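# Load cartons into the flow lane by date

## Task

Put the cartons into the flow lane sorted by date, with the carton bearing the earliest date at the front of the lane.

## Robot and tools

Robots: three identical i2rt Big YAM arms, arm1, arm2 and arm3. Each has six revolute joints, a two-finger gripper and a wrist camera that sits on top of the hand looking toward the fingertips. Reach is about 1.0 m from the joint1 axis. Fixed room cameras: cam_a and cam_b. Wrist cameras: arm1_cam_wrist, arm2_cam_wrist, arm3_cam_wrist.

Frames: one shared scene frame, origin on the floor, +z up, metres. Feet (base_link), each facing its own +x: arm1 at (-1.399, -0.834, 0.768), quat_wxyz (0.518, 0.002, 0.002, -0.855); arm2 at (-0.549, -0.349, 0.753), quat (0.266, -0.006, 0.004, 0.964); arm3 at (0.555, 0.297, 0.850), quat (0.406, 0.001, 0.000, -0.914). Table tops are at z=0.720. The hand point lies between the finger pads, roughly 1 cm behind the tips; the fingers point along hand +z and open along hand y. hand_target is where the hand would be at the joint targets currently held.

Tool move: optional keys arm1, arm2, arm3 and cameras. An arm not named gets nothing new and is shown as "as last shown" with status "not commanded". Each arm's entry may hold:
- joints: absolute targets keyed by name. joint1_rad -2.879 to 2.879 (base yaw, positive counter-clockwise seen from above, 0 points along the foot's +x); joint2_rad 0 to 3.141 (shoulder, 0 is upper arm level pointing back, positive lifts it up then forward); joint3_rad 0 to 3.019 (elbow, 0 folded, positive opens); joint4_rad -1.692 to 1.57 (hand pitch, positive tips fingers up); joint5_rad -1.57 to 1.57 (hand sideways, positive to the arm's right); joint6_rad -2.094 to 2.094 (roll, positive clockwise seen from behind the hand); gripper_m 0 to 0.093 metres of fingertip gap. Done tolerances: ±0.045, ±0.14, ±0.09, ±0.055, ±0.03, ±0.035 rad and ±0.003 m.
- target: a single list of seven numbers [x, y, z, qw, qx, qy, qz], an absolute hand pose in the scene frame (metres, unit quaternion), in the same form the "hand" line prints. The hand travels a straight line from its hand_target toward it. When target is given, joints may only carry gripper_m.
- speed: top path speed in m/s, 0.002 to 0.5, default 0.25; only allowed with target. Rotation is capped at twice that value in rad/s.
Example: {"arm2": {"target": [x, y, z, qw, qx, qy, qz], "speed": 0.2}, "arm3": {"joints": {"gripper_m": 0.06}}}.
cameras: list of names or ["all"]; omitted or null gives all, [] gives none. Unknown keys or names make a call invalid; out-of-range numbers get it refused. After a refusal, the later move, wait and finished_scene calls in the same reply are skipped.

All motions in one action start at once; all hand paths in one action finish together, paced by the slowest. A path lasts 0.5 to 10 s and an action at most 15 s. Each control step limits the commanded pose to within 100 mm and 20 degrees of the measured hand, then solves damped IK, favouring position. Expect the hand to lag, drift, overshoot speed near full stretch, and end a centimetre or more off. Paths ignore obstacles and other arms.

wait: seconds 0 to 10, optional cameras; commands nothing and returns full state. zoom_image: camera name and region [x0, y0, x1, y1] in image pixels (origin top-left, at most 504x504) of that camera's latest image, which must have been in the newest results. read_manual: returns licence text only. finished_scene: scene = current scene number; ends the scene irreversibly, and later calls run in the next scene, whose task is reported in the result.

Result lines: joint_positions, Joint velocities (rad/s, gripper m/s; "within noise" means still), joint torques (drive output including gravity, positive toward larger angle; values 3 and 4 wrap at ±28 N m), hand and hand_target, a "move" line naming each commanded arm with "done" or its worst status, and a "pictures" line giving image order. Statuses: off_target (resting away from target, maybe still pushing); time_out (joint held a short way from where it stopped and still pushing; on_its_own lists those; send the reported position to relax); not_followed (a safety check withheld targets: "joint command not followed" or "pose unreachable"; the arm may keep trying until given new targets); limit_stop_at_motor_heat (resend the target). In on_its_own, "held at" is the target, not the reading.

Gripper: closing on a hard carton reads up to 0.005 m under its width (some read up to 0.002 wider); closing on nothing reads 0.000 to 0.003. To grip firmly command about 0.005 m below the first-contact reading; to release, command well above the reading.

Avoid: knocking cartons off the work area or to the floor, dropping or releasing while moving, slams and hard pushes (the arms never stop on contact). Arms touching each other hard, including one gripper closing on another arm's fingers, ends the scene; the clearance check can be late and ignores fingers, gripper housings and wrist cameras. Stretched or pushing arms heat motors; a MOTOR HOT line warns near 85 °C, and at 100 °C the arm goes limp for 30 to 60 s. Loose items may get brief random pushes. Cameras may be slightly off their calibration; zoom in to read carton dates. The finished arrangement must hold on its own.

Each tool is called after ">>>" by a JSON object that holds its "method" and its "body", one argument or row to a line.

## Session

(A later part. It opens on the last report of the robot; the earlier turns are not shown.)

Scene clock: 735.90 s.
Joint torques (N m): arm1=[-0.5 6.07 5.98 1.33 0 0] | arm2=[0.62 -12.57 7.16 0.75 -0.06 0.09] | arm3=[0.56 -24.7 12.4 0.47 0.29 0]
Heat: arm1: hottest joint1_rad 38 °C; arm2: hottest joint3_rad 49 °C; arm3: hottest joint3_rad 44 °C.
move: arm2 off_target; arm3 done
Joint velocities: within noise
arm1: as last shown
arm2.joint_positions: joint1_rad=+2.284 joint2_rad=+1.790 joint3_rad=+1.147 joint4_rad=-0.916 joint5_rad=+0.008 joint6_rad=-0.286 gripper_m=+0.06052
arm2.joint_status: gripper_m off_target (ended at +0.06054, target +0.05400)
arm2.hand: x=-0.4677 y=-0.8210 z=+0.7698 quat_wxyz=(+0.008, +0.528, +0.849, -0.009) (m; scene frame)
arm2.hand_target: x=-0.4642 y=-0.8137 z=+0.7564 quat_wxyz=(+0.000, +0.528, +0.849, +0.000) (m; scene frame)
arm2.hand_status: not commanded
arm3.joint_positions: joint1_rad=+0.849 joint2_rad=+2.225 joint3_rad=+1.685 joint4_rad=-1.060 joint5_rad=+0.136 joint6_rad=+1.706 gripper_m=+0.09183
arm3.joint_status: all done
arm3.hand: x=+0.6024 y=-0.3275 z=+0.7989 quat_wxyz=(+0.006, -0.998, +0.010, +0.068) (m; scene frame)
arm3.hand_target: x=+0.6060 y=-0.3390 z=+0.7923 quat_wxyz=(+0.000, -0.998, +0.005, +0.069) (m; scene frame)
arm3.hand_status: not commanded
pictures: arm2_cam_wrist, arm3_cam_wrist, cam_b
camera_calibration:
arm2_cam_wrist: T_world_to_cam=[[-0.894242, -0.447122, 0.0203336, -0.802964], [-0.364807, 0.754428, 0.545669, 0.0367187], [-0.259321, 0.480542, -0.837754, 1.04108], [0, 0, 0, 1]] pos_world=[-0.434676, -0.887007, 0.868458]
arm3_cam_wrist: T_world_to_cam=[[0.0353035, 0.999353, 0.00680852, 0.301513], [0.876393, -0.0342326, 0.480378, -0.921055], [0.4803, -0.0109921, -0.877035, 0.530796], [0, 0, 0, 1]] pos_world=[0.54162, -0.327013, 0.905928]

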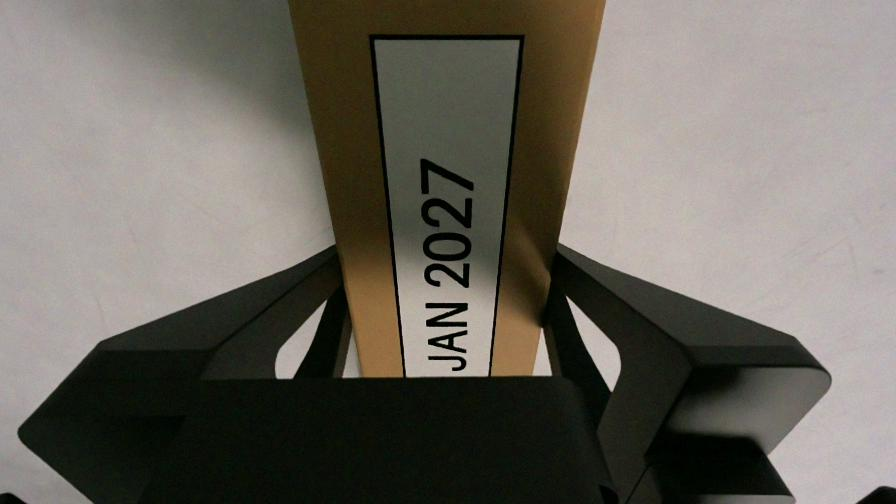

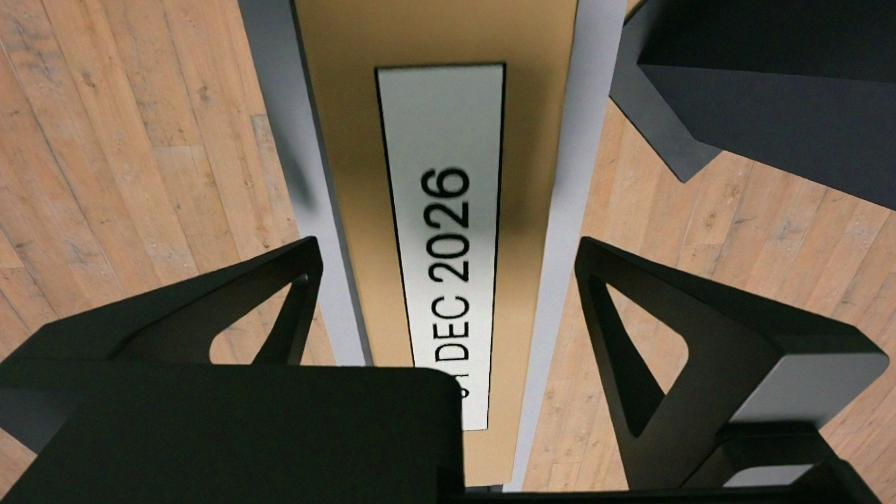

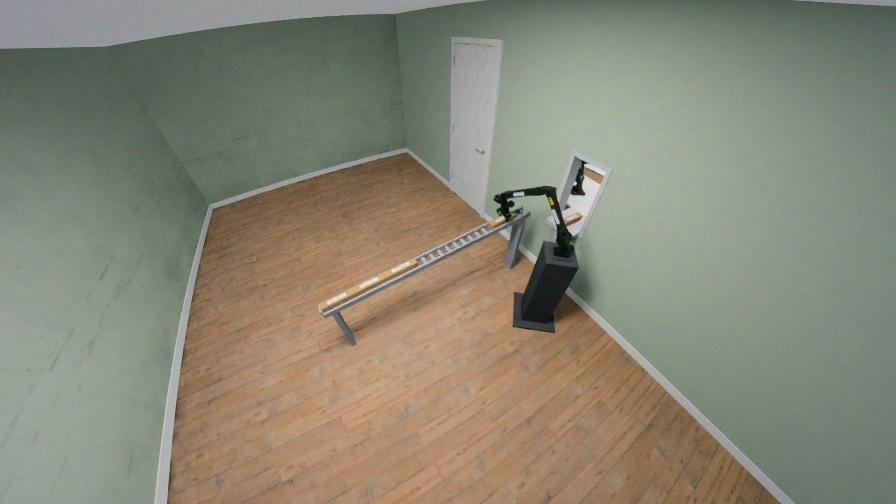

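>>> {"method": "move", "body": {
  "arm2": {"joints": {"joint1_rad": 2.27, "joint2_rad": 1.53, "joint3_rad": 1.35, "joint4_rad": -1.36, "joint5_rad": 0, "joint6_rad": -0.29}},
  "arm3": {"target": [0.612, -0.335, 0.93, -0.0004, 0.9976, -0.0052, -0.0689], "speed": 0.2},
  "cameras": ["arm3_cam_wrist", "cam_b"]
}}

>>> {"method": "zoom_image", "body": {
  "camera": "cam_b",
  "region": [300, 150, 620, 350]
}}

Scene clock: 740.97 s.
Joint torques (N m): arm1=[-0.62 6.12 5.98 1.31 0 -0.01] | arm2=[-0.79 -12.34 12.22 -0.08 -0.12 -0.06] | arm3=[1.03 -25.29 13.81 -0.08 0.28 0.12]
Heat: arm1: hottest joint1_rad 38 °C; arm2: hottest joint3_rad 49 °C; arm3: hottest joint3_rad 45 °C.
move: arm2 done; arm3 off_target
Joint velocities: within noise
arm1: as last shown
arm2.joint_positions: joint1_rad=+2.280 joint2_rad=+1.533 joint3_rad=+1.319 joint4_rad=-1.351 joint5_rad=+0.001 joint6_rad=-0.286 gripper_m=+0.06052
arm2.joint_status: all done
arm2.hand: x=-0.4750 y=-0.7908 z=+0.9435 quat_wxyz=(+0.009, +0.529, +0.848, -0.005) (m; scene frame)
arm2.hand_target: x=-0.4780 y=-0.7987 z=+0.9566 quat_wxyz=(+0.017, +0.531, +0.847, -0.014) (m; scene frame)
arm2.hand_status: not commanded
arm3.joint_positions: joint1_rad=+0.852 joint2_rad=+2.079 joint3_rad=+1.791 joint4_rad=-1.316 joint5_rad=+0.136 joint6_rad=+1.706 gripper_m=+0.09193
arm3.joint_status: not commanded
arm3.hand: x=+0.6042 y=-0.3247 z=+0.9258 quat_wxyz=(+0.008, -0.998, +0.008, +0.069) (m; scene frame)
arm3.hand_target: x=+0.6119 y=-0.3345 z=+0.9301 quat_wxyz=(+0.000, -0.998, +0.005, +0.069) (m; scene frame)
arm3.hand_status: off_target (0.014 m and 0.9 deg from the pose sent, 0.132 m and 0.9 deg at the start)
pictures: arm3_cam_wrist, cam_b
camera_calibration:
arm3_cam_wrist: T_world_to_cam=[[0.0315161, 0.999454, 0.00987112, 0.297209], [0.87671, -0.0323856, 0.479927, -0.982619], [0.479985, -0.00647134, -0.877253, 0.643119], [0, 0, 0, 1]] pos_world=[0.543418, -0.324708, 1.03283]

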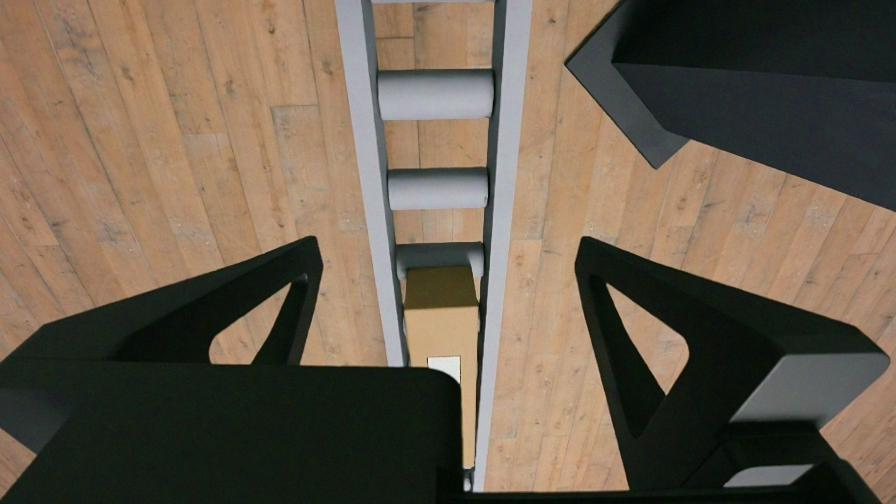

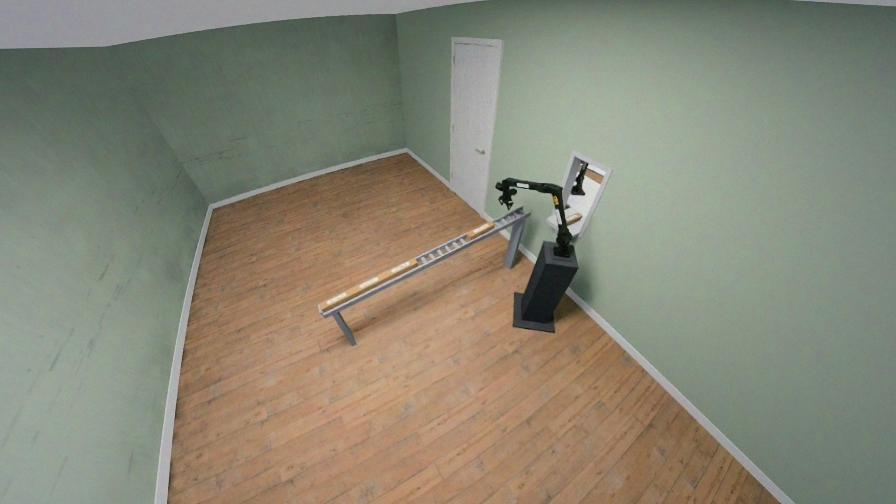

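Scaled by 1.575 from the camera's 896x504 image, which has a finer 1280x720 frame.

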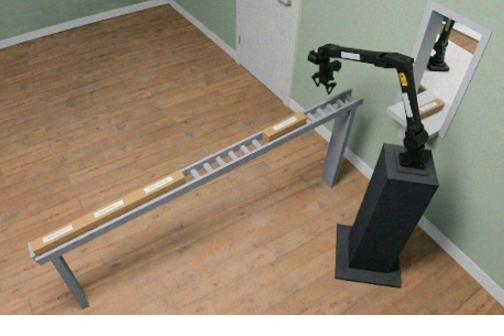

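>>> {"method": "move", "body": {
  "arm2": {"joints": {"joint1_rad": -1.669, "joint2_rad": 1.53, "joint3_rad": 1.35, "joint4_rad": -1.325, "joint5_rad": 0, "joint6_rad": 0.934}},
  "arm3": {"joints": {"joint1_rad": 0.061, "joint2_rad": 1.425, "joint3_rad": 1.0, "joint4_rad": -1.16, "joint5_rad": 0, "joint6_rad": 0.897}},
  "cameras": ["arm3_cam_wrist", "cam_b"]
}}

>>> {"method": "move", "body": {
  "arm3": {"target": [0.06, 0.008, 0.93, 0, 1, 0, 0], "speed": 0.25},
  "cameras": ["arm3_cam_wrist", "arm2_cam_wrist"]
}}

>>> {"method": "zoom_image", "body": {
  "camera": "arm3_cam_wrist",
  "region": [300, 0, 600, 300]
}}

Scene clock: 752.63 s.
Joint torques (N m): arm1=[-0.56 6.12 5.98 1.31 0 0] | arm2=[-0.15 -13.86 12.22 -0.09 -0.03 0.07] | arm3=[-0.62 -13.51 10.1 0.35 0.02 -0.04]
Heat: arm1: hottest joint1_rad 38 °C; arm2: hottest joint3_rad 51 °C; arm3: hottest joint3_rad 46 °C.
move: arm2 done; arm3 done
Joint velocities: within noise
arm1.joint_positions: joint1_rad=+1.017 joint2_rad=+0.400 joint3_rad=+1.499 joint4_rad=-1.493 joint5_rad=+0.002 joint6_rad=+0.003 gripper_m=+0.08996
arm1.joint_status: not commanded
arm1.hand: x=-1.3494 y=-0.9237 z=+1.3536 quat_wxyz=(-0.482, -0.415, -0.722, +0.272) (m; scene frame)
arm1.hand_target: x=-1.3511 y=-0.9235 z=+1.3522 quat_wxyz=(-0.477, -0.420, -0.721, +0.275) (m; scene frame)
arm1.hand_status: not commanded
arm2.joint_positions: joint1_rad=-1.669 joint2_rad=+1.547 joint3_rad=+1.319 joint4_rad=-1.316 joint5_rad=+0.002 joint6_rad=+0.924 gripper_m=+0.06057
arm2.joint_status: all done
arm2.hand: x=-0.2763 y=+0.0218 z=+0.9301 quat_wxyz=(-0.013, +0.005, -1.000, -0.004) (m; scene frame)
arm2.hand_target: x=-0.2726 y=+0.0275 z=+0.9493 quat_wxyz=(-0.024, +0.000, -0.999, -0.021) (m; scene frame)
arm2.hand_status: not commanded
arm3.joint_positions: joint1_rad=+0.072 joint2_rad=+1.420 joint3_rad=+0.999 joint4_rad=-1.161 joint5_rad=+0.003 joint6_rad=+0.905 gripper_m=+0.09194
arm3.joint_status: all done
arm3.hand: x=+0.3210 y=+0.0002 z=+0.9627 quat_wxyz=(+0.005, -1.000, -0.001, -0.003) (m; scene frame)
arm3.hand_target: x=+0.3179 y=+0.0017 z=+0.9613 quat_wxyz=(+0.006, -1.000, +0.000, -0.005) (m; scene frame)
arm3.hand_status: not commanded
pictures: arm3_cam_wrist, cam_b
camera_calibration:
arm3_cam_wrist: T_world_to_cam=[[0.0130349, 0.999881, 0.00820146, -0.0113125], [0.799091, -0.0153471, 0.601014, -0.833237], [0.601069, -0.00128046, -0.799196, 0.699407], [0, 0, 0, 1]] pos_world=[0.245588, -0.000581098, 1.05984]

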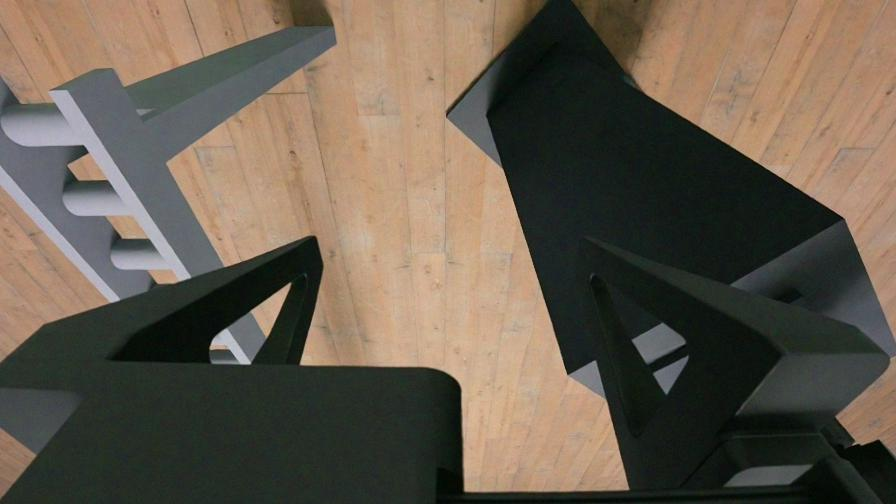

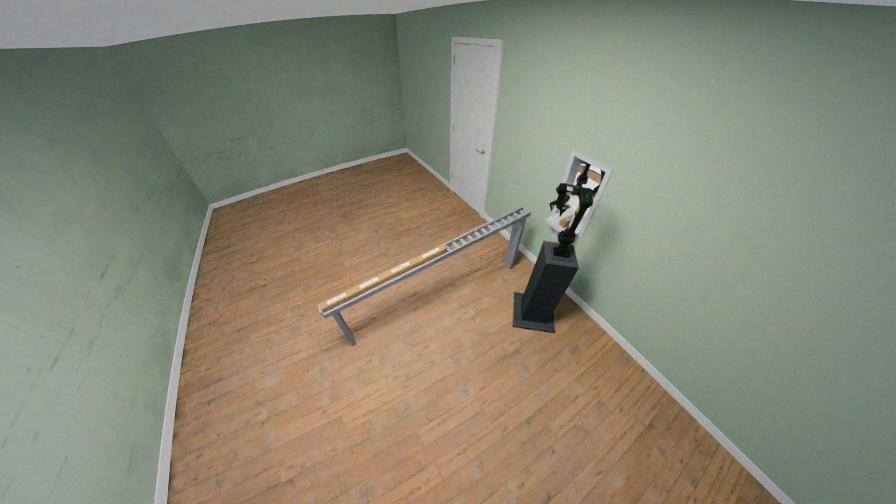

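Scene clock: 754.67 s.
Joint torques (N m): arm1=[-0.56 6.12 5.97 1.31 0 0] | arm2=[-0.26 -13.92 12.23 -0.08 -0.02 0.08] | arm3=[0.32 -20.72 14.42 0.06 -0.01 -0.03]
Heat: arm1: hottest joint1_rad 38 °C; arm2: hottest joint3_rad 51 °C; arm3: hottest joint3_rad 46 °C.
move: arm3 off_target
Joint velocities: within noise
arm1, arm2: as last shown
arm3.joint_positions: joint1_rad=-0.304 joint2_rad=+1.891 joint3_rad=+1.508 joint4_rad=-1.194 joint5_rad=+0.003 joint6_rad=+0.539 gripper_m=+0.09194
arm3.joint_status: not commanded
arm3.hand: x=+0.0730 y=+0.0153 z=+0.9288 quat_wxyz=(+0.003, -1.000, +0.004, -0.003) (m; scene frame)
arm3.hand_target: x=+0.0605 y=+0.0082 z=+0.9300 quat_wxyz=(+0.000, -1.000, +0.000, +0.000) (m; scene frame)
arm3.hand_status: off_target (0.015 m and 0.7 deg from the pose sent, 0.263 m and 0.7 deg at the start)
pictures: arm2_cam_wrist, arm3_cam_wrist
camera_calibration:
arm2_cam_wrist: T_world_to_cam=[[0.0140523, -0.999892, 0.00435112, 0.0196604], [-0.839717, -0.00943857, 0.542943, -0.728808], [-0.542843, -0.0112833, -0.839759, 0.754185], [0, 0, 0, 1]] pos_world=[-0.202865, 0.0212891, 1.02895]
arm3_cam_wrist: T_world_to_cam=[[0.0229574, 0.999727, 0.00431145, -0.0200693], [0.799226, -0.0209436, 0.600665, -0.614055], [0.600592, -0.0103439, -0.799489, 0.821915], [0, 0, 0, 1]] pos_world=[-0.00240587, 0.015705, 1.02604]

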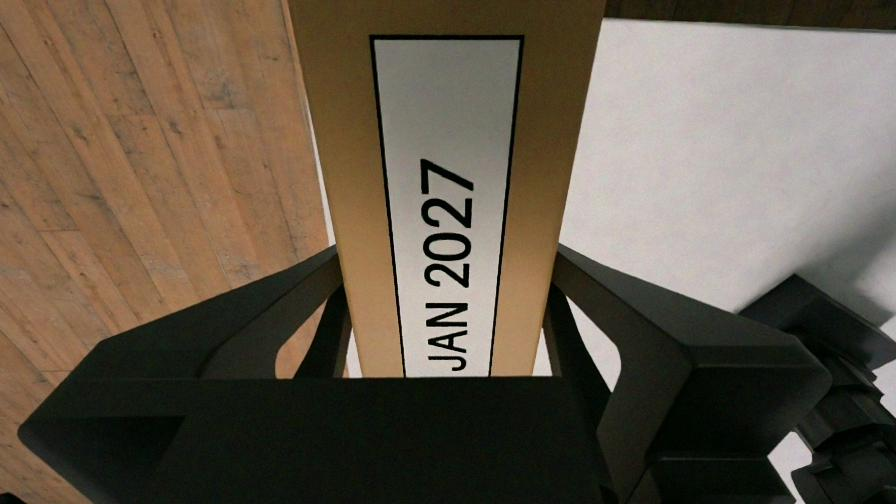

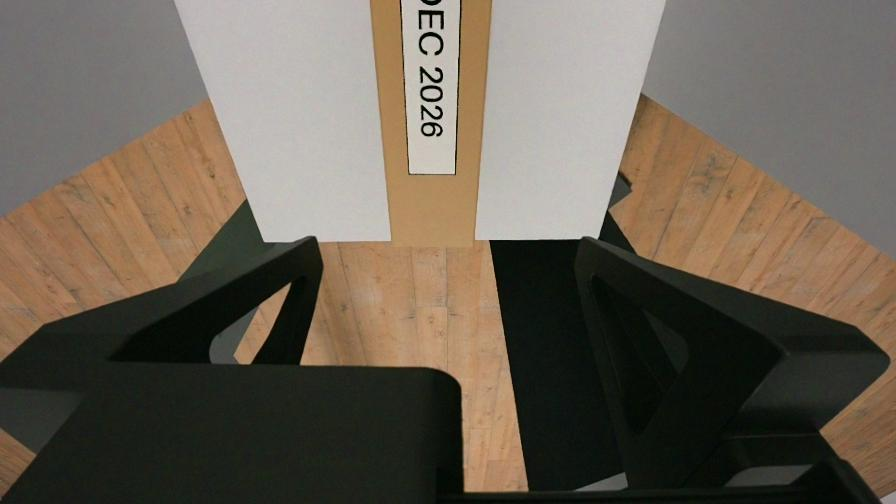

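Scaled by 1.680 from the camera's 896x504 image, which has a finer 1280x720 frame.

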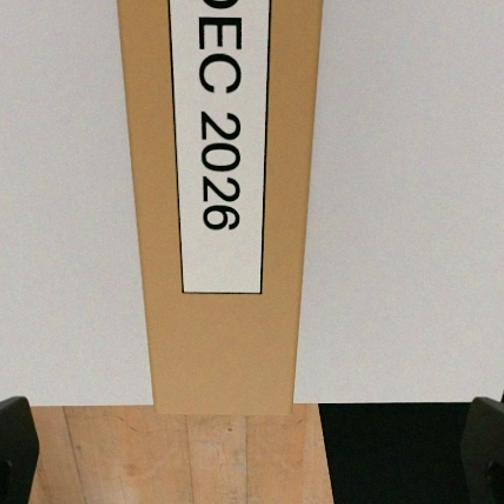

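>>> {"method": "move", "body": {
  "arm3": {"target": [0.030, 0.003, 0.785, 0, -0.9997, 0.0227, 0], "speed": 0.15},
  "cameras": ["arm3_cam_wrist"]
}}

>>> {"method": "move", "body": {
  "arm3": {"joints": {"gripper_m": 0.054}},
  "cameras": ["arm3_cam_wrist"]
}}

Scene clock: 762.80 s.
Joint torques (N m): arm1=[-0.5 6.07 5.98 1.31 0 0] | arm2=[-0.21 -13.92 12.23 -0.08 -0.02 0.08] | arm3=[-0.73 -23.71 11.99 0.66 -0.02 0.15]
Heat: arm1: hottest joint3_rad 38 °C; arm2: hottest joint3_rad 52 °C; arm3: hottest joint3_rad 46 °C.
move: arm3 off_target
Joint velocities: within noise
arm1, arm2: as last shown
arm3.joint_positions: joint1_rad=-0.314 joint2_rad=+2.146 joint3_rad=+1.508 joint4_rad=-0.953 joint5_rad=+0.003 joint6_rad=+0.549 gripper_m=+0.09194
arm3.joint_status: not commanded
arm3.hand: x=+0.0460 y=+0.0057 z=+0.7867 quat_wxyz=(+0.007, -1.000, +0.013, -0.009) (m; scene frame)
arm3.hand_target: x=+0.0304 y=+0.0034 z=+0.7852 quat_wxyz=(+0.000, -1.000, +0.023, +0.000) (m; scene frame)
arm3.hand_status: off_target (0.016 m and 1.7 deg from the pose sent, 0.151 m and 2.2 deg at the start)
pictures: arm3_cam_wrist
camera_calibration:
arm3_cam_wrist: T_world_to_cam=[[0.0422664, 0.999037, 0.0117645, -0.0159673], [0.791496, -0.0406671, 0.609819, -0.51409], [0.609711, -0.0164633, -0.792453, 0.718493], [0, 0, 0, 1]] pos_world=[-0.0304974, 0.00687418, 0.883062]

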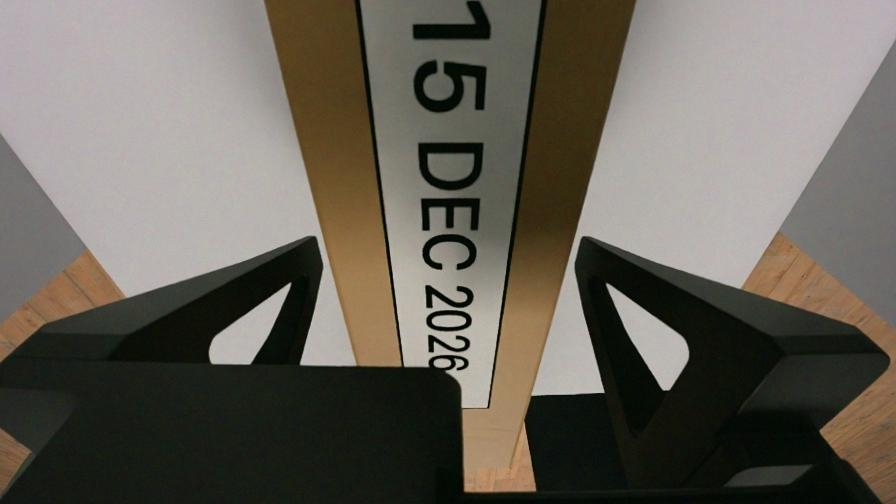

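Scene clock: 763.43 s.
Joint torques (N m): arm1=[-0.56 6.07 5.98 1.29 0 0] | arm2=[-0.26 -13.86 12.25 -0.08 -0.01 0.08] | arm3=[-0.56 -23.77 11.9 0.68 0.01 0.15]
Heat: arm1: hottest joint3_rad 38 °C; arm2: hottest joint3_rad 52 °C; arm3: hottest joint3_rad 46 °C.
move: arm3 off_target
Joint velocities: within noise
arm1, arm2: as last shown
arm3.joint_positions: joint1_rad=-0.314 joint2_rad=+2.146 joint3_rad=+1.508 joint4_rad=-0.953 joint5_rad=+0.003 joint6_rad=+0.550 gripper_m=+0.05845
arm3.joint_status: gripper_m off_target (ended at +0.05848, target +0.05400)
arm3.hand: x=+0.0460 y=+0.0056 z=+0.7867 quat_wxyz=(+0.007, -1.000, +0.014, -0.009) (m; scene frame)
arm3.hand_target: x=+0.0304 y=+0.0034 z=+0.7852 quat_wxyz=(+0.000, -1.000, +0.023, +0.000) (m; scene frame)
arm3.hand_status: not commanded
pictures: arm3_cam_wrist
camera_calibration:
arm3_cam_wrist: T_world_to_cam=[[0.0430239, 0.999012, 0.0111029, -0.0153578], [0.791245, -0.0408571, 0.610133, -0.514313], [0.609984, -0.0174652, -0.792221, 0.718224], [0, 0, 0, 1]] pos_world=[-0.030497, 0.00687321, 0.882962]

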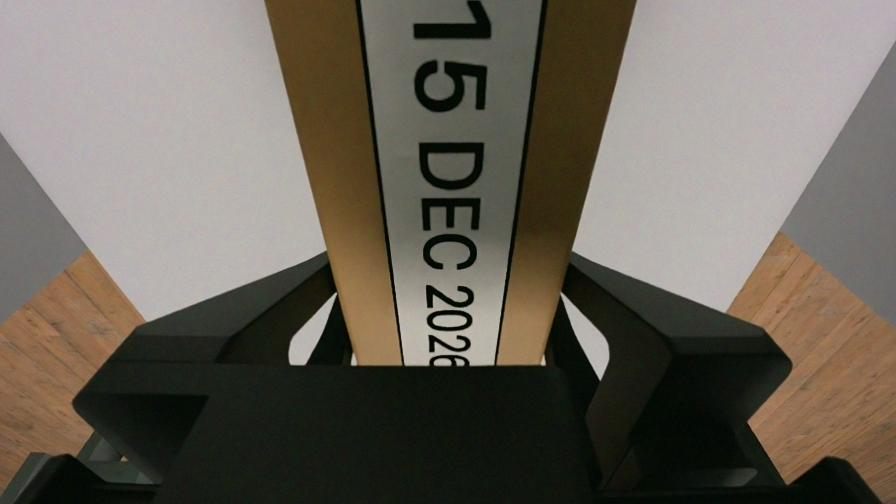

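>>> {"method": "move", "body": {
  "arm3": {"target": [0.06, 0.003, 0.94, 0, -0.9999, 0.01, 0], "speed": 0.25},
  "cameras": []
}}

>>> {"method": "move", "body": {
  "arm3": {"target": [0.32, 0.0, 0.98, 0, 1, 0, 0], "speed": 0.3},
  "cameras": ["arm3_cam_wrist"]
}}

>>> {"method": "move", "body": {
  "arm2": {"target": [0.055, 0.008, 0.94, 0, 0, 1, 0], "speed": 0.3},
  "arm3": {"joints": {"joint1_rad": 0.825, "joint2_rad": 2.09, "joint3_rad": 1.85, "joint4_rad": -1.36, "joint5_rad": 0.134, "joint6_rad": 1.69}},
  "cameras": ["arm3_cam_wrist", "arm2_cam_wrist"]
}}

Scene clock: 772.40 s.
Joint torques (N m): arm1=[-0.56 6.01 5.97 1.29 0 0] | arm2=[-0.21 -13.92 12.23 -0.08 -0.02 0.08] | arm3=[1.08 -23.77 14.67 -0.03 0 0.14]
Heat: arm1: hottest joint3_rad 38 °C; arm2: hottest joint3_rad 53 °C; arm3: hottest joint3_rad 46 °C.
move: arm3 off_target
Joint velocities: within noise
arm1, arm2: as last shown
arm3.joint_positions: joint1_rad=-0.309 joint2_rad=+1.919 joint3_rad=+1.525 joint4_rad=-1.221 joint5_rad=+0.002 joint6_rad=+0.550 gripper_m=+0.05845
arm3.joint_status: not commanded
arm3.hand: x=+0.0730 y=+0.0180 z=+0.9202 quat_wxyz=(+0.012, -1.000, +0.011, -0.019) (m; scene frame)
arm3.hand_target: x=+0.0610 y=+0.0035 z=+0.9403 quat_wxyz=(+0.000, -1.000, +0.010, +0.000) (m; scene frame)
arm3.hand_status: off_target (0.028 m and 2.7 deg from the pose sent, 0.154 m and 1.4 deg at the start)
pictures: none
No camera images: "cameras" was empty.

Scene clock: 774.33 s.
Joint torques (N m): arm1=[-0.5 6.01 5.97 1.32 0 0] | arm2=[-0.21 -13.98 12.22 -0.09 -0.02 0.08] | arm3=[0.85 -15.79 10.47 0.08 0.24 0.16]
Heat: arm1: hottest joint3_rad 38 °C; arm2: hottest joint3_rad 53 °C; arm3: hottest joint3_rad 46 °C.
move: arm3 done
Joint velocities: within noise
arm1, arm2: as last shown
arm3.joint_positions: joint1_rad=+0.061 joint2_rad=+1.415 joint3_rad=+1.018 joint4_rad=-1.189 joint5_rad=-0.003 joint6_rad=+0.896 gripper_m=+0.05845
arm3.joint_status: not commanded
arm3.hand: x=+0.3181 y=+0.0015 z=+0.9713 quat_wxyz=(+0.005, -1.000, +0.000, -0.007) (m; scene frame)
arm3.hand_target: x=+0.3199 y=+0.0001 z=+0.9798 quat_wxyz=(+0.000, -1.000, +0.000, +0.000) (m; scene frame)
arm3.hand_status: done (0.009 m and 1.0 deg from the pose sent, 0.255 m and 2.9 deg at the start)
pictures: arm3_cam_wrist
camera_calibration:
arm3_cam_wrist: T_world_to_cam=[[0.0149594, 0.999859, 0.00763804, -0.012793], [0.795178, -0.0165276, 0.606151, -0.839747], [0.606192, -0.00299408, -0.795313, 0.702669], [0, 0, 0, 1]] pos_world=[0.241988, 0.00101612, 1.06795]

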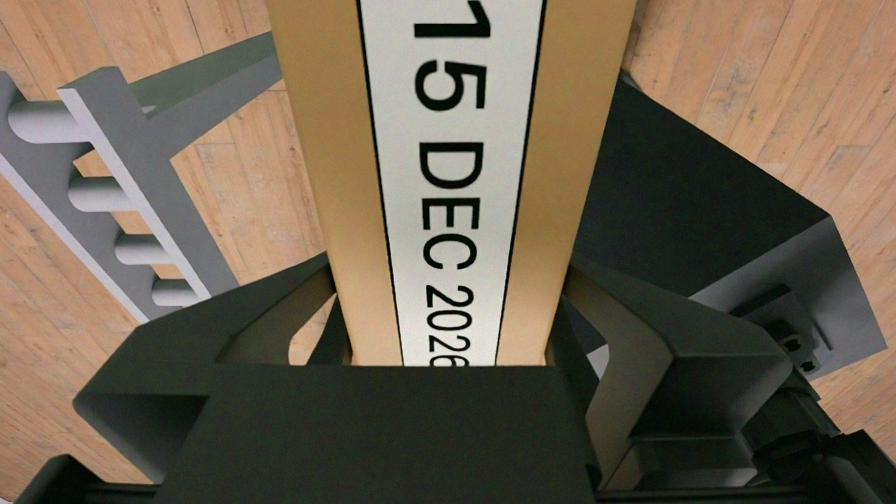

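Scene clock: 776.63 s.
Joint torques (N m): arm1=[-0.56 6.12 5.97 1.31 0 0.01] | arm2=[0.15 -22.42 15.76 -0.23 -0.06 -0.12] | arm3=[-0.09 -27.22 15.09 -0.16 0.38 0.16]
Heat: arm1: hottest joint3_rad 38 °C; arm2: hottest joint3_rad 53 °C; arm3: hottest joint3_rad 46 °C.
move: arm2 off_target; arm3 done
Joint velocities: within noise
arm1: as last shown
arm2.joint_positions: joint1_rad=-2.081 joint2_rad=+2.260 joint3_rad=+2.339 joint4_rad=-1.686 joint5_rad=-0.013 joint6_rad=+0.539 gripper_m=+0.06057
arm2.joint_status: not commanded
arm2.hand: x=+0.0446 y=-0.0034 z=+0.9189 quat_wxyz=(+0.014, -0.009, -1.000, +0.009) (m; scene frame)
arm2.hand_target: x=+0.0534 y=+0.0070 z=+0.9399 quat_wxyz=(-0.009, +0.000, -1.000, -0.005) (m; scene frame)
arm2.hand_status: off_target (0.026 m and 2.2 deg from the pose sent, 0.332 m and 1.7 deg at the start; a joint's target at an end of its range on 24 of 69 steps)
arm3.joint_positions: joint1_rad=+0.825 joint2_rad=+2.095 joint3_rad=+1.796 joint4_rad=-1.350 joint5_rad=+0.130 joint6_rad=+1.681 gripper_m=+0.05845
arm3.joint_status: all done
arm3.hand: x=+0.5875 y=-0.3182 z=+0.9185 quat_wxyz=(+0.032, -0.997, +0.007, +0.067) (m; scene frame)
arm3.hand_target: x=+0.5883 y=-0.3345 z=+0.9407 quat_wxyz=(+0.008, -0.998, +0.013, +0.067) (m; scene frame)
arm3.hand_status: not commanded
pictures: arm2_cam_wrist, arm3_cam_wrist
camera_calibration:
arm2_cam_wrist: T_world_to_cam=[[-0.0124313, -0.999424, 0.0315877, -0.0339057], [-0.808605, 0.0286311, 0.587655, -0.49592], [-0.58822, -0.0182367, -0.808495, 0.892014], [0, 0, 0, 1]] pos_world=[0.123275, -0.00341998, 1.01369]
arm3_cam_wrist: T_world_to_cam=[[0.0345816, 0.997671, 0.0587937, 0.244081], [0.875204, -0.0586345, 0.480187, -0.97204], [0.482516, 0.0348508, -0.875193, 0.654429], [0, 0, 0, 1]] pos_world=[0.52652, -0.323315, 1.02516]

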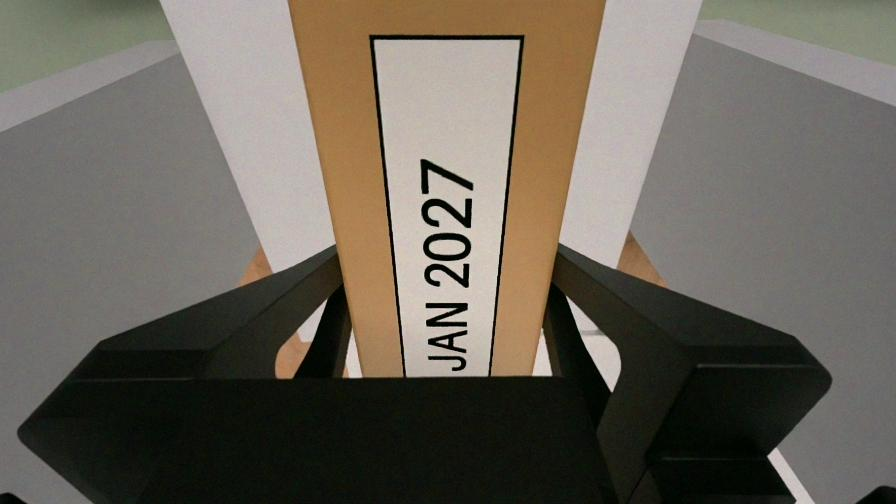

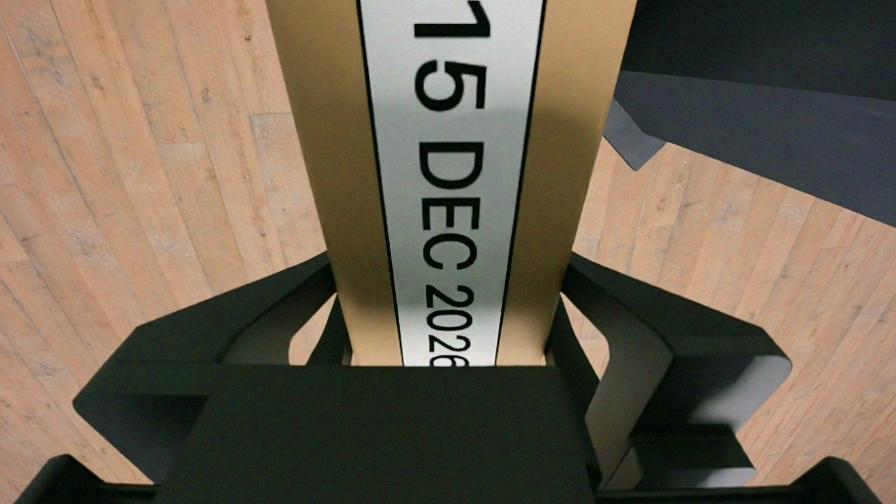

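>>> {"method": "move", "body": {
  "arm2": {"target": [0.050, 0.010, 0.83, 0, 0, 1, 0], "speed": 0.15},
  "arm3": {"target": [0.603, -0.338, 0.818, -0.0004, 0.9976, -0.0052, -0.0689], "speed": 0.15},
  "cameras": ["arm3_cam_wrist"]
}}

>>> {"method": "zoom_image", "body": {
  "camera": "arm3_cam_wrist",
  "region": [230, 0, 640, 380]
}}

Scene clock: 800.73 s.
Joint torques (N m): arm1=[-0.5 6.07 5.97 1.32 0 0] | arm2=[0.5 -22.83 9.77 0.64 -0.07 -0.04] | arm3=[0.85 -27.46 10.35 0.5 0.41 0.17]
Heat: arm1: hottest joint3_rad 38 °C; arm2: hottest joint3_rad 54 °C; arm3: hottest joint3_rad 48 °C.
move: arm2 done; arm3 done
Joint velocities: within noise
arm1: as last shown
arm2.joint_positions: joint1_rad=-2.078 joint2_rad=+2.277 joint3_rad=+2.147 joint4_rad=-1.445 joint5_rad=-0.013 joint6_rad=+0.539 gripper_m=+0.06057
arm2.joint_status: not commanded
arm2.hand: x=+0.0531 y=+0.0022 z=+0.8338 quat_wxyz=(+0.000, -0.007, -1.000, +0.001) (m; scene frame)
arm2.hand_target: x=+0.0499 y=+0.0098 z=+0.8299 quat_wxyz=(+0.000, +0.000, -1.000, +0.000) (m; scene frame)
arm2.hand_status: done (0.009 m and 0.8 deg from the pose sent, 0.090 m and 2.1 deg at the start)
arm3.joint_positions: joint1_rad=+0.839 joint2_rad=+2.217 joint3_rad=+1.715 joint4_rad=-1.105 joint5_rad=+0.133 joint6_rad=+1.688 gripper_m=+0.05845
arm3.joint_status: not commanded
arm3.hand: x=+0.5975 y=-0.3316 z=+0.8139 quat_wxyz=(+0.011, -0.998, +0.005, +0.067) (m; scene frame)
arm3.hand_target: x=+0.6030 y=-0.3379 z=+0.8181 quat_wxyz=(+0.000, -0.998, +0.005, +0.069) (m; scene frame)
arm3.hand_status: done (0.009 m and 1.2 deg from the pose sent, 0.103 m and 3.7 deg at the start)
pictures: arm3_cam_wrist
camera_calibration:
arm3_cam_wrist: T_world_to_cam=[[0.0263965, 0.999526, 0.0158563, 0.303681], [0.875401, -0.0307714, 0.482417, -0.92408], [0.482676, 0.00114652, -0.875798, 0.547799], [0, 0, 0, 1]] pos_world=[0.536515, -0.3326, 0.920738]

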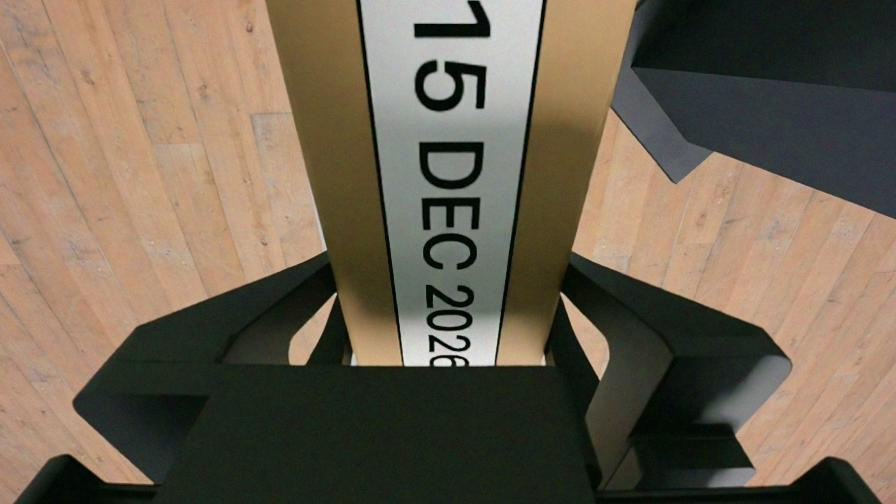

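Scaled by 1.229 from the camera's 896x504 image, which has a finer 1280x720 frame.

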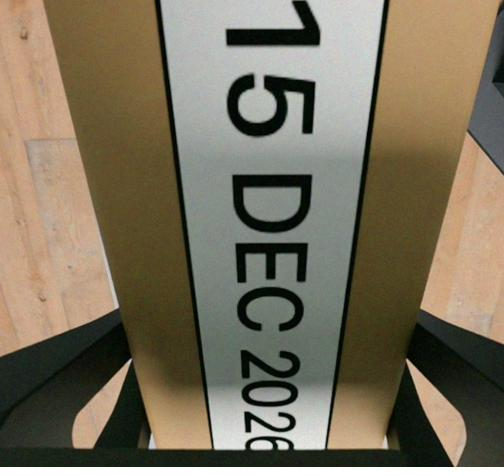

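>>> {"method": "move", "body": {
  "arm2": {"target": [0.050, 0.010, 0.80, 0, 0, 1, 0], "speed": 0.06},
  "arm3": {"target": [0.604, -0.336, 0.797, -0.0004, 0.9976, -0.0052, -0.0689], "speed": 0.05},
  "cameras": []
}}

>>> {"method": "move", "body": {
  "arm2": {"target": [0.050, 0.009, 0.784, 0, 0, 1, 0], "speed": 0.06},
  "arm3": {"target": [0.604, -0.336, 0.787, -0.0004, 0.9976, -0.0052, -0.0689], "speed": 0.05},
  "cameras": ["arm3_cam_wrist", "arm2_cam_wrist"]
}}

Scene clock: 805.73 s.
Joint torques (N m): arm1=[-0.56 6.07 5.97 1.32 0 0] | arm2=[0.56 -23.12 9.47 0.65 -0.07 -0.04] | arm3=[0.85 -26.52 9.65 0.55 0.41 0.14]
Heat: arm1: hottest joint3_rad 38 °C; arm2: hottest joint3_rad 54 °C; arm3: hottest joint3_rad 48 °C.
move: arm2 done; arm3 done
Joint velocities: within noise
arm1.joint_positions: joint1_rad=+1.017 joint2_rad=+0.400 joint3_rad=+1.499 joint4_rad=-1.493 joint5_rad=+0.002 joint6_rad=+0.003 gripper_m=+0.08996
arm1.joint_status: not commanded
arm1.hand: x=-1.3494 y=-0.9237 z=+1.3536 quat_wxyz=(-0.482, -0.415, -0.722, +0.272) (m; scene frame)
arm1.hand_target: x=-1.3511 y=-0.9235 z=+1.3522 quat_wxyz=(-0.477, -0.420, -0.721, +0.275) (m; scene frame)
arm1.hand_status: not commanded
arm2.joint_positions: joint1_rad=-2.077 joint2_rad=+2.292 joint3_rad=+2.100 joint4_rad=-1.379 joint5_rad=-0.013 joint6_rad=+0.539 gripper_m=+0.06057
arm2.joint_status: not commanded
arm2.hand: x=+0.0538 y=+0.0028 z=+0.8063 quat_wxyz=(-0.002, -0.007, -1.000, +0.000) (m; scene frame)
arm2.hand_target: x=+0.0500 y=+0.0099 z=+0.8000 quat_wxyz=(+0.000, +0.000, -1.000, +0.000) (m; scene frame)
arm2.hand_status: done (0.010 m and 0.8 deg from the pose sent, 0.035 m and 0.8 deg at the start)
arm3.joint_positions: joint1_rad=+0.839 joint2_rad=+2.228 joint3_rad=+1.703 joint4_rad=-1.063 joint5_rad=+0.133 joint6_rad=+1.690 gripper_m=+0.05845
arm3.joint_status: not commanded
arm3.hand: x=+0.5978 y=-0.3346 z=+0.8029 quat_wxyz=(+0.001, -0.998, +0.006, +0.066) (m; scene frame)
arm3.hand_target: x=+0.6039 y=-0.3359 z=+0.7970 quat_wxyz=(+0.000, -0.998, +0.005, +0.069) (m; scene frame)
arm3.hand_status: done (0.009 m and 0.4 deg from the pose sent, 0.019 m and 1.2 deg at the start)
pictures: none
No camera images: "cameras" was empty.

Scene clock: 806.83 s.
Joint torques (N m): arm1=[-0.56 6.07 5.98 1.31 0 0] | arm2=[0.5 -22.83 9.21 0.62 -0.06 -0.05] | arm3=[1.2 -26.46 9.5 0.53 0.4 0.16]
Heat: arm1: hottest joint3_rad 38 °C; arm2: hottest joint3_rad 54 °C; arm3: hottest joint3_rad 48 °C.
move: arm2 off_target; arm3 done
Joint velocities: within noise
arm1: as last shown
arm2.joint_positions: joint1_rad=-2.077 joint2_rad=+2.294 joint3_rad=+2.079 joint4_rad=-1.344 joint5_rad=-0.013 joint6_rad=+0.539 gripper_m=+0.06057
arm2.joint_status: not commanded
arm2.hand: x=+0.0554 y=+0.0035 z=+0.7969 quat_wxyz=(-0.007, -0.007, -1.000, -0.003) (m; scene frame)
arm2.hand_target: x=+0.0498 y=+0.0088 z=+0.7841 quat_wxyz=(+0.000, +0.000, -1.000, +0.000) (m; scene frame)
arm2.hand_status: off_target (0.015 m and 1.1 deg from the pose sent, 0.023 m and 0.8 deg at the start)
arm3.joint_positions: joint1_rad=+0.839 joint2_rad=+2.241 joint3_rad=+1.700 joint4_rad=-1.045 joint5_rad=+0.133 joint6_rad=+1.690 gripper_m=+0.05845
arm3.joint_status: not commanded
arm3.hand: x=+0.5979 y=-0.3352 z=+0.7940 quat_wxyz=(+0.000, -0.998, +0.006, +0.066) (m; scene frame)
arm3.hand_target: x=+0.6040 y=-0.3359 z=+0.7872 quat_wxyz=(+0.000, -0.998, +0.005, +0.069) (m; scene frame)
arm3.hand_status: done (0.009 m and 0.4 deg from the pose sent, 0.017 m and 0.4 deg at the start)
pictures: arm2_cam_wrist, arm3_cam_wrist
camera_calibration:
arm2_cam_wrist: T_world_to_cam=[[-0.00874037, -0.999935, 0.00737723, -0.0038663], [-0.832205, 0.0113641, 0.554352, -0.387749], [-0.5544, -0.00129412, -0.832249, 0.816797], [0, 0, 0, 1]] pos_world=[0.130112, 0.00159741, 0.894757]
arm3_cam_wrist: T_world_to_cam=[[0.0282929, 0.999589, -0.00451331, 0.322645], [0.874347, -0.0225591, 0.484777, -0.913461], [0.484476, -0.0176619, -0.874626, 0.521878], [0, 0, 0, 1]] pos_world=[0.536716, -0.333902, 0.900729]

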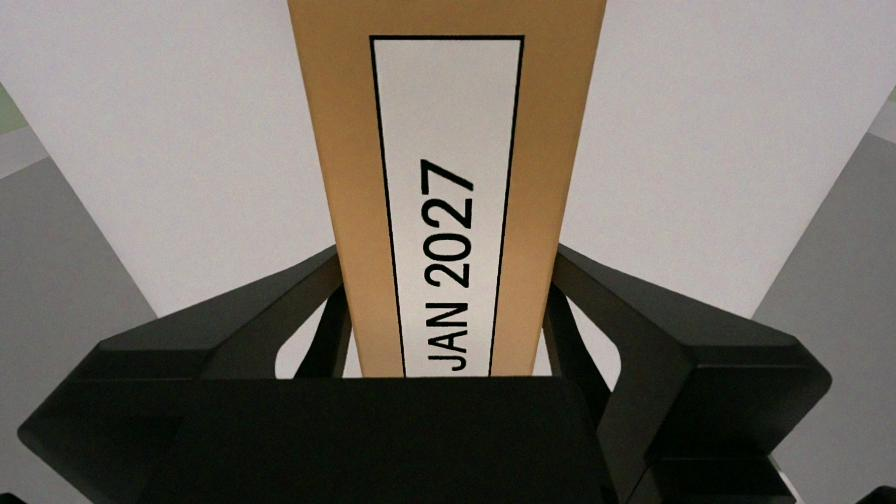

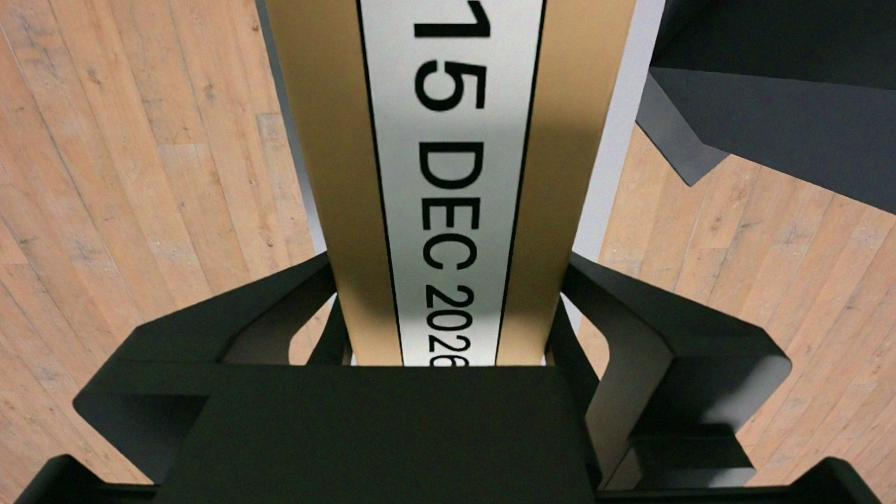

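>>> {"method": "move", "body": {
  "arm2": {"joints": {"gripper_m": 0.092}},
  "arm3": {"target": [0.604, -0.334, 0.777, -0.0004, 0.9976, -0.0052, -0.0689], "speed": 0.05},
  "cameras": ["arm3_cam_wrist"]
}}

Scene clock: 810.13 s.
Joint torques (N m): arm1=[-0.62 6.07 5.97 1.29 0 0] | arm2=[0.5 -22.48 9.33 0.65 -0.05 -0.05] | arm3=[0.85 -25.88 9.24 0.54 0.42 0.14]
Heat: arm1: hottest joint3_rad 38 °C; arm2: hottest joint3_rad 54 °C; arm3: hottest joint3_rad 47 °C.
move: arm2 done; arm3 off_target
Joint velocities: within noise
arm1: as last shown
arm2.joint_positions: joint1_rad=-2.077 joint2_rad=+2.294 joint3_rad=+2.079 joint4_rad=-1.344 joint5_rad=-0.013 joint6_rad=+0.539 gripper_m=+0.09194
arm2.joint_status: all done
arm2.hand: x=+0.0553 y=+0.0035 z=+0.7969 quat_wxyz=(-0.007, -0.007, -1.000, -0.003) (m; scene frame)
arm2.hand_target: x=+0.0499 y=+0.0088 z=+0.7841 quat_wxyz=(+0.000, +0.000, -1.000, +0.000) (m; scene frame)
arm2.hand_status: not commanded
arm3.joint_positions: joint1_rad=+0.841 joint2_rad=+2.247 joint3_rad=+1.690 joint4_rad=-1.023 joint5_rad=+0.133 joint6_rad=+1.691 gripper_m=+0.05845
arm3.joint_status: not commanded
arm3.hand: x=+0.5989 y=-0.3349 z=+0.7870 quat_wxyz=(-0.002, -0.998, +0.006, +0.066) (m; scene frame)
arm3.hand_target: x=+0.6040 y=-0.3338 z=+0.7770 quat_wxyz=(+0.000, -0.998, +0.005, +0.069) (m; scene frame)
arm3.hand_status: off_target (0.011 m and 0.5 deg from the pose sent, 0.018 m and 0.4 deg at the start)
pictures: arm3_cam_wrist
camera_calibration:
arm3_cam_wrist: T_world_to_cam=[[0.0275387, 0.999568, -0.0102434, 0.327206], [0.874054, -0.0191059, 0.485453, -0.910081], [0.485048, -0.022322, -0.874203, 0.513008], [0, 0, 0, 1]] pos_world=[0.537616, -0.333001, 0.893626]

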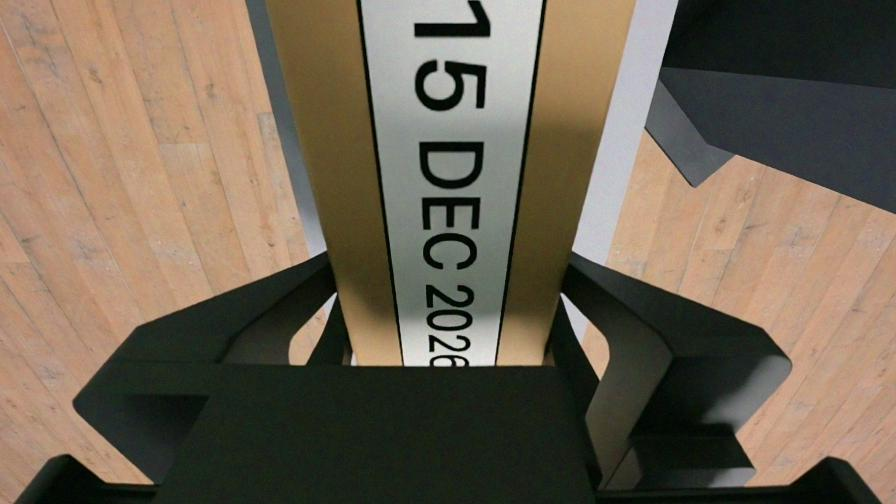

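>>> {"method": "move", "body": {
  "arm2": {"target": [0.053, 0.006, 0.93, 0, 0, 1, 0], "speed": 0.25},
  "arm3": {"target": [0.604, -0.330, 0.771, -0.0004, 0.9976, -0.0052, -0.0689], "speed": 0.05},
  "cameras": ["arm2_cam_wrist", "arm3_cam_wrist"]
}}

Scene clock: 816.03 s.
Joint torques (N m): arm1=[-0.62 6.07 5.97 1.32 0 0] | arm2=[-0.21 -20.01 14.49 -0.09 -0.05 -0.11] | arm3=[0.5 -26.05 8.29 0.7 0.44 0.16]
Heat: arm1: hottest joint3_rad 38 °C; arm2: hottest joint3_rad 54 °C; arm3: hottest joint3_rad 47 °C.
move: arm2 off_target; arm3 off_target
Joint velocities: within noise
arm1: as last shown
arm2.joint_positions: joint1_rad=-2.077 joint2_rad=+2.253 joint3_rad=+2.339 joint4_rad=-1.685 joint5_rad=-0.013 joint6_rad=+0.537 gripper_m=+0.09194
arm2.joint_status: not commanded
arm2.hand: x=+0.0432 y=-0.0013 z=+0.9235 quat_wxyz=(+0.011, -0.006, -1.000, +0.007) (m; scene frame)
arm2.hand_target: x=+0.0523 y=+0.0056 z=+0.9299 quat_wxyz=(-0.001, +0.000, -1.000, +0.000) (m; scene frame)
arm2.hand_status: off_target (0.014 m and 1.6 deg from the pose sent, 0.133 m and 1.1 deg at the start)
arm3.joint_positions: joint1_rad=+0.846 joint2_rad=+2.247 joint3_rad=+1.681 joint4_rad=-1.010 joint5_rad=+0.133 joint6_rad=+1.691 gripper_m=+0.05845
arm3.joint_status: not commanded
arm3.hand: x=+0.6023 y=-0.3342 z=+0.7843 quat_wxyz=(-0.005, -0.998, +0.004, +0.065) (m; scene frame)
arm3.hand_target: x=+0.6039 y=-0.3298 z=+0.7711 quat_wxyz=(+0.000, -0.998, +0.005, +0.069) (m; scene frame)
arm3.hand_status: off_target (0.014 m and 0.8 deg from the pose sent, 0.018 m and 0.5 deg at the start)
pictures: arm2_cam_wrist, arm3_cam_wrist
camera_calibration:
arm2_cam_wrist: T_world_to_cam=[[-0.0076073, -0.999596, 0.0273748, -0.0281816], [-0.812457, 0.0221381, 0.5826, -0.49484], [-0.582971, -0.0178089, -0.812298, 0.898216], [0, 0, 0, 1]] pos_world=[0.121383, -0.00121922, 1.01868]
arm3_cam_wrist: T_world_to_cam=[[0.0222199, 0.999633, -0.0154907, 0.333754], [0.873659, -0.0118824, 0.486393, -0.909723], [0.48603, -0.0243412, -0.873603, 0.507292], [0, 0, 0, 1]] pos_world=[0.540812, -0.332093, 0.890825]

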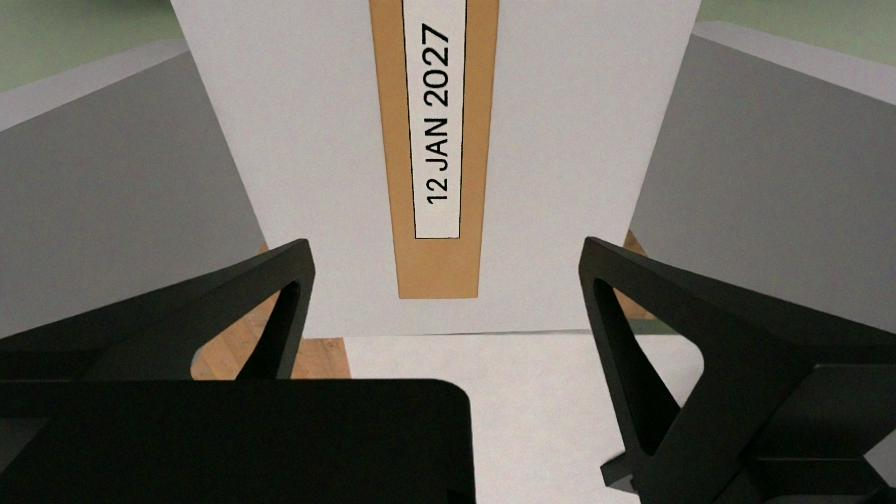

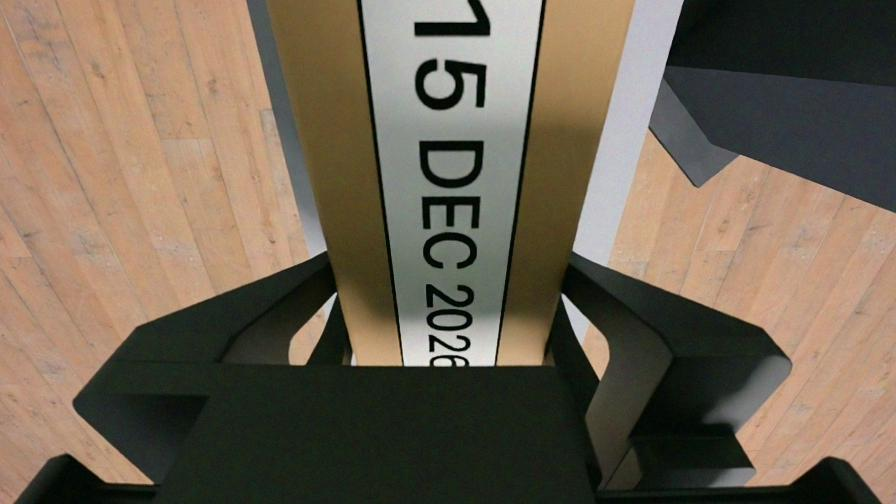

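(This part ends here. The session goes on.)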